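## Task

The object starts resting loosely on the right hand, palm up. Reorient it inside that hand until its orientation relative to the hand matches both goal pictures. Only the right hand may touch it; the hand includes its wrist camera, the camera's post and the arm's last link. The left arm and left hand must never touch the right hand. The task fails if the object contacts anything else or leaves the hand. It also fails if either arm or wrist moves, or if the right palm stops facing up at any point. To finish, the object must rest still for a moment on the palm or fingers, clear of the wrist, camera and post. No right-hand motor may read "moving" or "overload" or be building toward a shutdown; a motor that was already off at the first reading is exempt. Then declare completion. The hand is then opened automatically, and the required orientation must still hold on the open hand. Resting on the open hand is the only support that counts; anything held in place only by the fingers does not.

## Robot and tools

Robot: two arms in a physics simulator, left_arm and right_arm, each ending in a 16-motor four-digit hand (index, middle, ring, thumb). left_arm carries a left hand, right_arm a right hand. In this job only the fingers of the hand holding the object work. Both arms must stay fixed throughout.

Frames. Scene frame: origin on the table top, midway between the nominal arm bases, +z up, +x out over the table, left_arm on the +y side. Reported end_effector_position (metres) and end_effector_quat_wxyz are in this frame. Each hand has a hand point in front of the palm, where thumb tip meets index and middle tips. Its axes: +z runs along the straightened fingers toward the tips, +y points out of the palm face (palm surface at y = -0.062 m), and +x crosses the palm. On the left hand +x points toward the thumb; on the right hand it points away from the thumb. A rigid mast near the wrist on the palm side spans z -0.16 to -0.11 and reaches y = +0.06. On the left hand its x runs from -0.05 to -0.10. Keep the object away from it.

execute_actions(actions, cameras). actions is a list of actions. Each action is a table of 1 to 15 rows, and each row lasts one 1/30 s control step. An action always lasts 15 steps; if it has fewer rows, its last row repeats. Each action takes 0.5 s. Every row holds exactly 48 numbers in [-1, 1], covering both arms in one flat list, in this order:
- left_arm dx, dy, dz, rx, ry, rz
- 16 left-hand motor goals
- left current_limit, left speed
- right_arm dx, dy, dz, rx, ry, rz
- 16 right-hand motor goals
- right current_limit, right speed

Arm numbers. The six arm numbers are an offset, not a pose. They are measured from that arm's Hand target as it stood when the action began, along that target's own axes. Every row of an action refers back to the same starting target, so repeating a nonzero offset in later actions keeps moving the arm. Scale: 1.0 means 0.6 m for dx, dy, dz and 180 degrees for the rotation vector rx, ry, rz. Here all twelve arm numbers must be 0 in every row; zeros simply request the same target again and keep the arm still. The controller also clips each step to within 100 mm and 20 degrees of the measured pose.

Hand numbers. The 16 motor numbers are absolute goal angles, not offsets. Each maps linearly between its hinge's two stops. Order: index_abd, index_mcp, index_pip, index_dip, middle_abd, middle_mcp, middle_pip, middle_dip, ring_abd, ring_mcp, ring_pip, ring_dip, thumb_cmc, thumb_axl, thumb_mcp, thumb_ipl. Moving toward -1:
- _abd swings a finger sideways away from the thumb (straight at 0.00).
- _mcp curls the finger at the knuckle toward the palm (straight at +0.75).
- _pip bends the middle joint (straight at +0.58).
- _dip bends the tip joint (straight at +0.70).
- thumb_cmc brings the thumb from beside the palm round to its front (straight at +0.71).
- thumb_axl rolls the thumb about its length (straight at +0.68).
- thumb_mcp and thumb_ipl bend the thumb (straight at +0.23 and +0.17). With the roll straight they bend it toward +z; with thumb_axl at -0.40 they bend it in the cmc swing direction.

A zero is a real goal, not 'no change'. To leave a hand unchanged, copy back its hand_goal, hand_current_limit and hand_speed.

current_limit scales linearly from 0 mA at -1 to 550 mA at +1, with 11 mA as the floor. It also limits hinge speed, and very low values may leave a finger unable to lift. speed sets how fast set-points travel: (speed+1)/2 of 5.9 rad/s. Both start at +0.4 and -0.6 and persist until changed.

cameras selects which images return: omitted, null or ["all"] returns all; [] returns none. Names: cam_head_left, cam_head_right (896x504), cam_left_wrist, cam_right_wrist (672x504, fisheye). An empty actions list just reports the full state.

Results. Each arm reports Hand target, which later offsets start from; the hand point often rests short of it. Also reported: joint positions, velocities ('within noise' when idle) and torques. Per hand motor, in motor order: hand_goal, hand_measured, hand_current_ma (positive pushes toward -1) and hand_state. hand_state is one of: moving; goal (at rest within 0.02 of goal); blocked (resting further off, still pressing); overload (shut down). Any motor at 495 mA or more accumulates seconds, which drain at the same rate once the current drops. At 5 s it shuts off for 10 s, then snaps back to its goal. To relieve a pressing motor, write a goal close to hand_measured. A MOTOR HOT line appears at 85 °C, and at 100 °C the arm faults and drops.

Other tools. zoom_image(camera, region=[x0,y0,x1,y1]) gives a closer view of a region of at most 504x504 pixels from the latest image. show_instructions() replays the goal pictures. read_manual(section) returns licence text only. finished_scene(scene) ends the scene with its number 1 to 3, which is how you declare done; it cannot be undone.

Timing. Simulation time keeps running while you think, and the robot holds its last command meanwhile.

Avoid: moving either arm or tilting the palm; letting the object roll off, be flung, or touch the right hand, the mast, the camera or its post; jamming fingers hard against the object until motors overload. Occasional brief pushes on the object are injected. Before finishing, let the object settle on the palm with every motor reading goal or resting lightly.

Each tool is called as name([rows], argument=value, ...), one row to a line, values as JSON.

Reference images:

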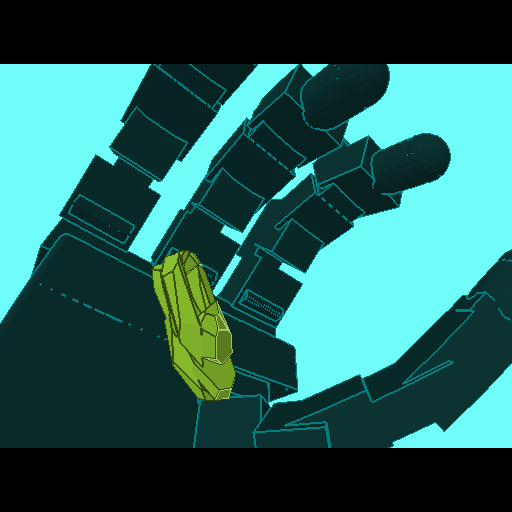

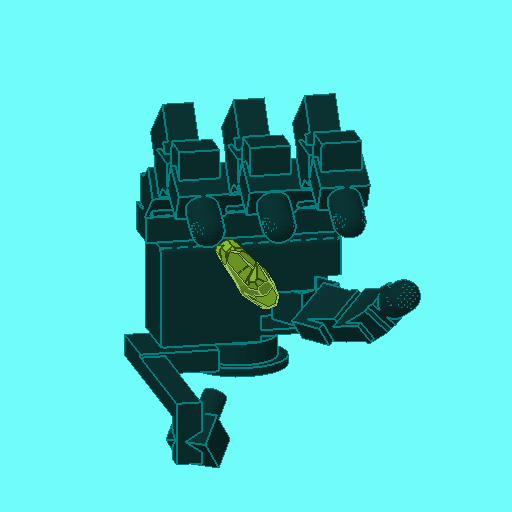

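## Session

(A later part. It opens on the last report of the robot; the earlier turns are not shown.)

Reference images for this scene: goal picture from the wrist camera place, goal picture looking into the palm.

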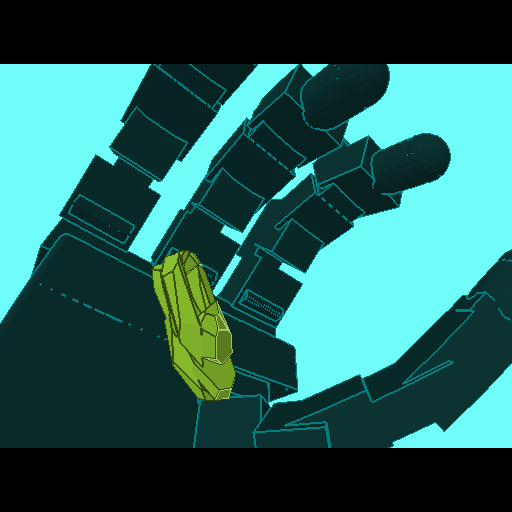

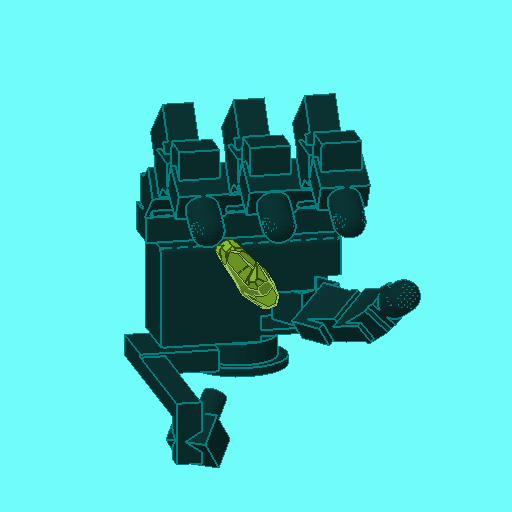

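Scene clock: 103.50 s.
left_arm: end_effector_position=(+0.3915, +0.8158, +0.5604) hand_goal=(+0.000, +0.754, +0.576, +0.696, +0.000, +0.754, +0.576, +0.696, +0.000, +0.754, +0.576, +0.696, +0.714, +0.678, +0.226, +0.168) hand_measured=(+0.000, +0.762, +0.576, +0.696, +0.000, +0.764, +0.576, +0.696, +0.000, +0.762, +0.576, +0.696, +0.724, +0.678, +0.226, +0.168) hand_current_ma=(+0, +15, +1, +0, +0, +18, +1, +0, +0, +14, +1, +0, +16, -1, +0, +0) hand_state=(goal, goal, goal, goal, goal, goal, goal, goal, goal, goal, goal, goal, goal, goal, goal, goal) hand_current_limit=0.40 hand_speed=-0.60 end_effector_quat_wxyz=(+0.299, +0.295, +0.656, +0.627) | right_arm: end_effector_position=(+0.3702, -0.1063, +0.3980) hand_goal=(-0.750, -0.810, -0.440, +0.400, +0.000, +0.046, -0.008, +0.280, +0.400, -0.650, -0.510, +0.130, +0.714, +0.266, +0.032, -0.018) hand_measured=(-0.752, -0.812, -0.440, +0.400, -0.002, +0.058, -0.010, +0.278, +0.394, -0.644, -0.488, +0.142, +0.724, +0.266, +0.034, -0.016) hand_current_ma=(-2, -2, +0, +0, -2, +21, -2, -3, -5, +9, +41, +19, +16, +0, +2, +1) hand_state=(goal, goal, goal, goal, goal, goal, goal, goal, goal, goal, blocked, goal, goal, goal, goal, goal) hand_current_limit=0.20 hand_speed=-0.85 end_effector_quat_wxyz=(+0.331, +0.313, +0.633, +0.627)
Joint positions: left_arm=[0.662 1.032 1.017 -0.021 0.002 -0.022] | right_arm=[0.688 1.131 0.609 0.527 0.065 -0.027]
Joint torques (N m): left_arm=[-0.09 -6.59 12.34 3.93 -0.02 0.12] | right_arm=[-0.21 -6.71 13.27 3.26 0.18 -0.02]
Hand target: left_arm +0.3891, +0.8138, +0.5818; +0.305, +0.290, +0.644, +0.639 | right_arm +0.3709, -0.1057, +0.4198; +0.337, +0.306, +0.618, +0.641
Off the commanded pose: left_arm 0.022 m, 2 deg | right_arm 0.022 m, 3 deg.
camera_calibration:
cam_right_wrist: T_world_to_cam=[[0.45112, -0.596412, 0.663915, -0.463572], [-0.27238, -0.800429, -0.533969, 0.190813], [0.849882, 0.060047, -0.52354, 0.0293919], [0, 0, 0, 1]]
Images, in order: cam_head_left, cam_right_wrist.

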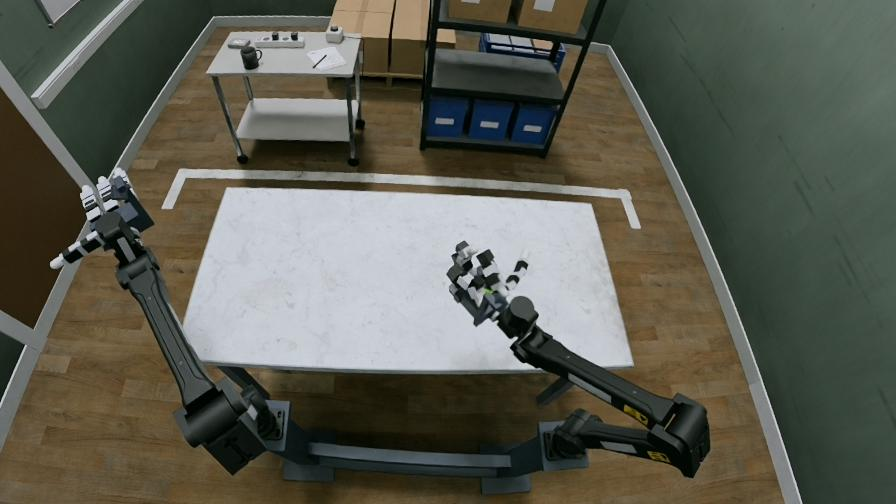

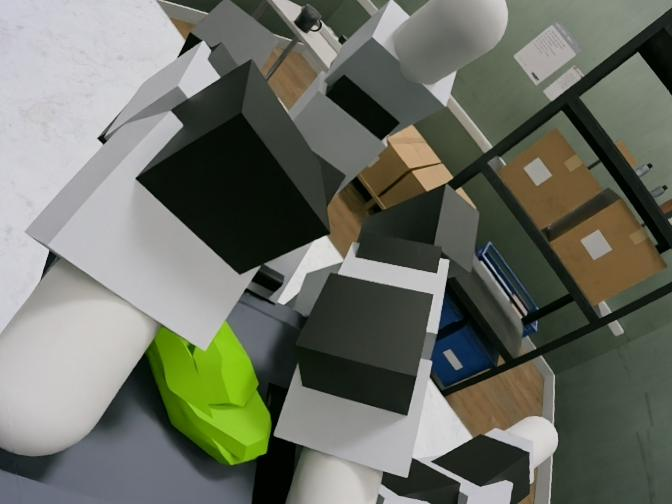

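execute_actions([
  [[0,0,0,0,0,0,0,0.754,0.576,0.696,0,0.754,0.576,0.696,0,0.754,0.576,0.696,0.714,0.678,0.226,0.168,0.4,-0.6,0,0,0,0,0,0, -0.75,-0.81,-0.44,0.4, 0,0.046,-0.008,0.28, 0.1,-0.6,-0.55,0.07, 0.714,0.266,0.032,-0.018,0.3,-0.85]],
  [[0,0,0,0,0,0,0,0.754,0.576,0.696,0,0.754,0.576,0.696,0,0.754,0.576,0.696,0.714,0.678,0.226,0.168,0.4,-0.6,0,0,0,0,0,0, -0.75,-0.81,-0.44,0.4, 0,0.046,-0.008,0.28, -0.1,-0.548,-0.591,0.014, 0.714,0.266,0.032,-0.018,0.3,-0.85]],
], cameras=["cam_right_wrist"])

Scene clock: 107.73 s.
left_arm: end_effector_position=(+0.3915, +0.8158, +0.5604) hand_goal=(+0.000, +0.754, +0.576, +0.696, +0.000, +0.754, +0.576, +0.696, +0.000, +0.754, +0.576, +0.696, +0.714, +0.678, +0.226, +0.168) hand_measured=(+0.000, +0.762, +0.576, +0.696, +0.000, +0.764, +0.576, +0.696, +0.000, +0.762, +0.576, +0.696, +0.724, +0.678, +0.226, +0.168) hand_current_ma=(+0, +15, +1, +0, +0, +18, +1, +0, +0, +14, +1, +0, +16, -1, +0, +0) hand_state=(goal, goal, goal, goal, goal, goal, goal, goal, goal, goal, goal, goal, goal, goal, goal, goal) hand_current_limit=0.40 hand_speed=-0.60 end_effector_quat_wxyz=(+0.299, +0.295, +0.656, +0.627) | right_arm: end_effector_position=(+0.3702, -0.1063, +0.3980) hand_goal=(-0.750, -0.810, -0.440, +0.400, +0.000, +0.046, -0.008, +0.280, -0.100, -0.548, -0.590, +0.014, +0.714, +0.266, +0.032, -0.018) hand_measured=(-0.752, -0.812, -0.440, +0.400, -0.002, +0.058, -0.010, +0.278, -0.096, -0.554, -0.590, +0.016, +0.724, +0.266, +0.034, -0.016) hand_current_ma=(-2, -2, +0, +0, -2, +21, -2, -3, +3, -9, +0, +2, +16, +0, +2, +1) hand_state=(goal, goal, goal, goal, goal, goal, goal, goal, goal, goal, goal, goal, goal, goal, goal, goal) hand_current_limit=0.30 hand_speed=-0.85 end_effector_quat_wxyz=(+0.331, +0.313, +0.633, +0.627)
Joint positions: left_arm=[0.662 1.032 1.017 -0.021 0.002 -0.022] | right_arm=[0.688 1.131 0.609 0.527 0.065 -0.027]
Joint torques (N m): left_arm=[-0.09 -6.59 12.33 3.92 -0.02 0.12] | right_arm=[-0.15 -6.71 13.3 3.28 0.18 -0.01]
Hand target: left_arm +0.3891, +0.8138, +0.5818; +0.305, +0.290, +0.644, +0.639 | right_arm +0.3709, -0.1057, +0.4198; +0.337, +0.306, +0.618, +0.641
Off the commanded pose: left_arm 0.022 m, 2 deg | right_arm 0.022 m, 3 deg.
camera_calibration:
cam_right_wrist: T_world_to_cam=[[0.45112, -0.596412, 0.663915, -0.463572], [-0.27238, -0.800429, -0.533969, 0.190813], [0.849882, 0.060047, -0.52354, 0.0293919], [0, 0, 0, 1]]
Images, in order: cam_right_wrist.

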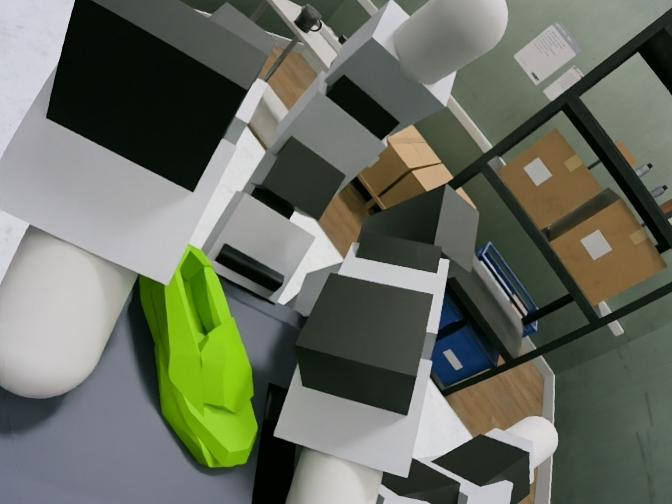

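execute_actions([
  [[0,0,0,0,0,0,0,0.754,0.576,0.696,0,0.754,0.576,0.696,0,0.754,0.576,0.696,0.714,0.678,0.226,0.168,0.4,-0.6,0,0,0,0,0,0, -0.75,-0.81,-0.44,0.4, 0,0.046,-0.008,0.28, -0.18,-0.5,-0.62,-0.03, 0.714,0.266,0.032,-0.018,0.3,-0.85]],
  [[0,0,0,0,0,0,0,0.754,0.576,0.696,0,0.754,0.576,0.696,0,0.754,0.576,0.696,0.714,0.678,0.226,0.168,0.4,-0.6,0,0,0,0,0,0, -0.6,-0.81,-0.44,0.4, 0,0.046,-0.008,0.28, 0,-0.5,-0.6,0.2, 0.714,0.266,0.032,-0.018,0.3,-0.8]],
  [[0,0,0,0,0,0,0,0.754,0.576,0.696,0,0.754,0.576,0.696,0,0.754,0.576,0.696,0.714,0.678,0.226,0.168,0.4,-0.6,0,0,0,0,0,0, -0.2,-0.81,-0.44,0.45, 0,0.046,-0.008,0.28, 0.1,-0.5,-0.3,0.65, 0.714,0.266,0.032,-0.018,0.4,-0.75]],
  [[0,0,0,0,0,0,0,0.754,0.576,0.696,0,0.754,0.576,0.696,0,0.754,0.576,0.696,0.714,0.678,0.226,0.168,0.4,-0.6,0,0,0,0,0,0, 0.1,-0.75,-0.3,0.6, 0,0.046,-0.008,0.28, 0,-0.4,0.1,0.6, 0.714,0.266,0.032,-0.018,0.4,-0.7]],
  [[0,0,0,0,0,0,0,0.754,0.576,0.696,0,0.754,0.576,0.696,0,0.754,0.576,0.696,0.714,0.678,0.226,0.168,0.4,-0.6,0,0,0,0,0,0, 0.1,-0.4,0.1,0.6, 0,0.046,-0.008,0.28, 0,0.046,-0.008,0.28, 0.714,0.266,0.032,-0.018,0.4,-0.7]],
  [[0,0,0,0,0,0,0,0.754,0.576,0.696,0,0.754,0.576,0.696,0,0.754,0.576,0.696,0.714,0.678,0.226,0.168,0.4,-0.6,0,0,0,0,0,0, 0,0.046,-0.008,0.28, 0,0.046,-0.008,0.28, 0,0.046,-0.008,0.28, 0.714,0.266,0.032,-0.018,0.4,-0.7]],
  [[0,0,0,0,0,0,0,0.754,0.576,0.696,0,0.754,0.576,0.696,0,0.754,0.576,0.696,0.714,0.678,0.226,0.168,0.4,-0.6,0,0,0,0,0,0, 0,0.046,-0.008,0.28, 0,0.046,-0.008,0.28, 0,0.046,-0.008,0.28, -0.104,0.266,0.032,-0.018,0.4,-0.7]],
  [[0,0,0,0,0,0,0,0.754,0.576,0.696,0,0.754,0.576,0.696,0,0.754,0.576,0.696,0.714,0.678,0.226,0.168,0.4,-0.6,0,0,0,0,0,0, 0,0.046,-0.008,0.28, 0,0.046,-0.008,0.28, 0,0.046,-0.008,0.28, -0.104,0.266,0.032,-0.018,0.4,-0.7]],
], cameras=["cam_right_wrist","cam_head_left"])

zoom_image(camera="cam_head_left", region=[420, 220, 540, 330])

Scene clock: 123.63 s.
left_arm: end_effector_position=(+0.3915, +0.8158, +0.5604) hand_goal=(+0.000, +0.754, +0.576, +0.696, +0.000, +0.754, +0.576, +0.696, +0.000, +0.754, +0.576, +0.696, +0.714, +0.678, +0.226, +0.168) hand_measured=(+0.000, +0.762, +0.576, +0.696, +0.000, +0.764, +0.576, +0.696, +0.000, +0.762, +0.576, +0.696, +0.724, +0.678, +0.226, +0.168) hand_current_ma=(+0, +15, +1, +0, +0, +18, +1, +0, +0, +14, +1, +0, +16, -1, +0, +0) hand_state=(goal, goal, goal, goal, goal, goal, goal, goal, goal, goal, goal, goal, goal, goal, goal, goal) hand_current_limit=0.40 hand_speed=-0.60 end_effector_quat_wxyz=(+0.299, +0.295, +0.656, +0.627) | right_arm: end_effector_position=(+0.3702, -0.1063, +0.3980) hand_goal=(+0.000, +0.046, -0.008, +0.280, +0.000, +0.046, -0.008, +0.280, +0.000, +0.046, -0.008, +0.280, -0.104, +0.266, +0.032, -0.018) hand_measured=(+0.002, +0.050, -0.006, +0.282, -0.002, +0.058, -0.010, +0.278, +0.004, +0.050, -0.006, +0.282, -0.092, +0.266, +0.034, -0.016) hand_current_ma=(+2, +4, +1, +2, -2, +21, -2, -3, +3, +3, +1, +2, +20, +0, +2, +1) hand_state=(goal, goal, goal, goal, goal, goal, goal, goal, goal, goal, goal, goal, goal, goal, goal, goal) hand_current_limit=0.40 hand_speed=-0.70 end_effector_quat_wxyz=(+0.331, +0.313, +0.633, +0.627)
Joint positions: left_arm=[0.662 1.032 1.017 -0.021 0.002 -0.022] | right_arm=[0.688 1.131 0.609 0.527 0.065 -0.027]
Joint torques (N m): left_arm=[-0.09 -6.48 12.34 3.93 -0.02 0.13] | right_arm=[-0.26 -6.95 13.42 3.44 0.18 0.02]
Hand target: left_arm +0.3891, +0.8138, +0.5818; +0.305, +0.290, +0.644, +0.639 | right_arm +0.3709, -0.1057, +0.4198; +0.337, +0.306, +0.618, +0.641
Off the commanded pose: left_arm 0.022 m, 2 deg | right_arm 0.022 m, 3 deg.
camera_calibration:
cam_right_wrist: T_world_to_cam=[[0.45112, -0.596412, 0.663915, -0.463572], [-0.27238, -0.800429, -0.533969, 0.190813], [0.849882, 0.060047, -0.52354, 0.0293919], [0, 0, 0, 1]]
Images, in order: cam_head_left, cam_right_wrist.

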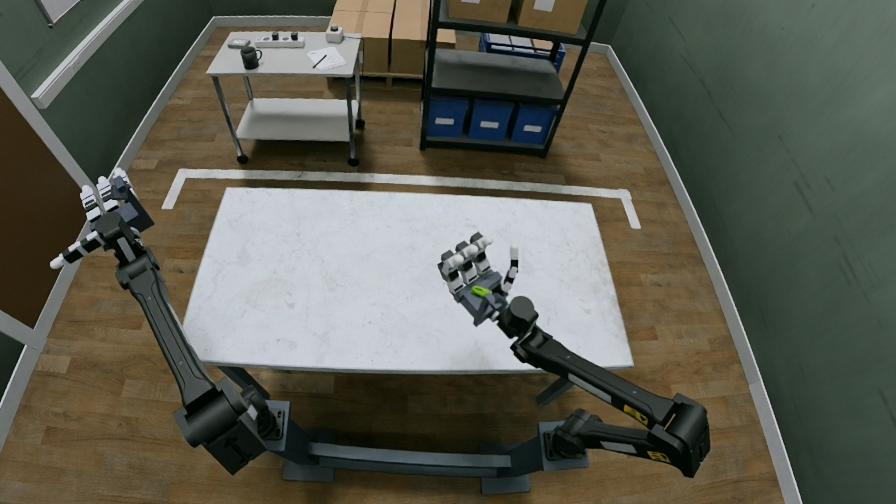

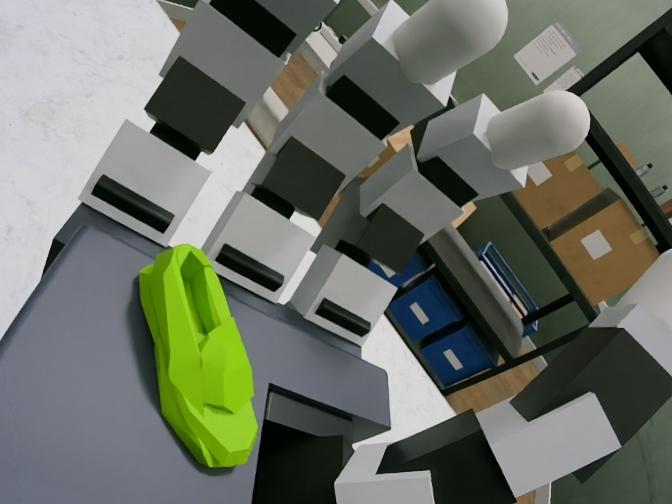

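Scaled by 4.200 from the camera's 896x504 image, which has a finer 1280x720 frame.

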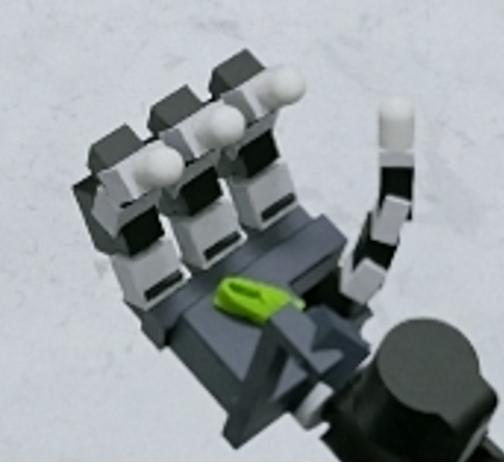

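finished_scene(scene=3)

The scene is finished: the task was done.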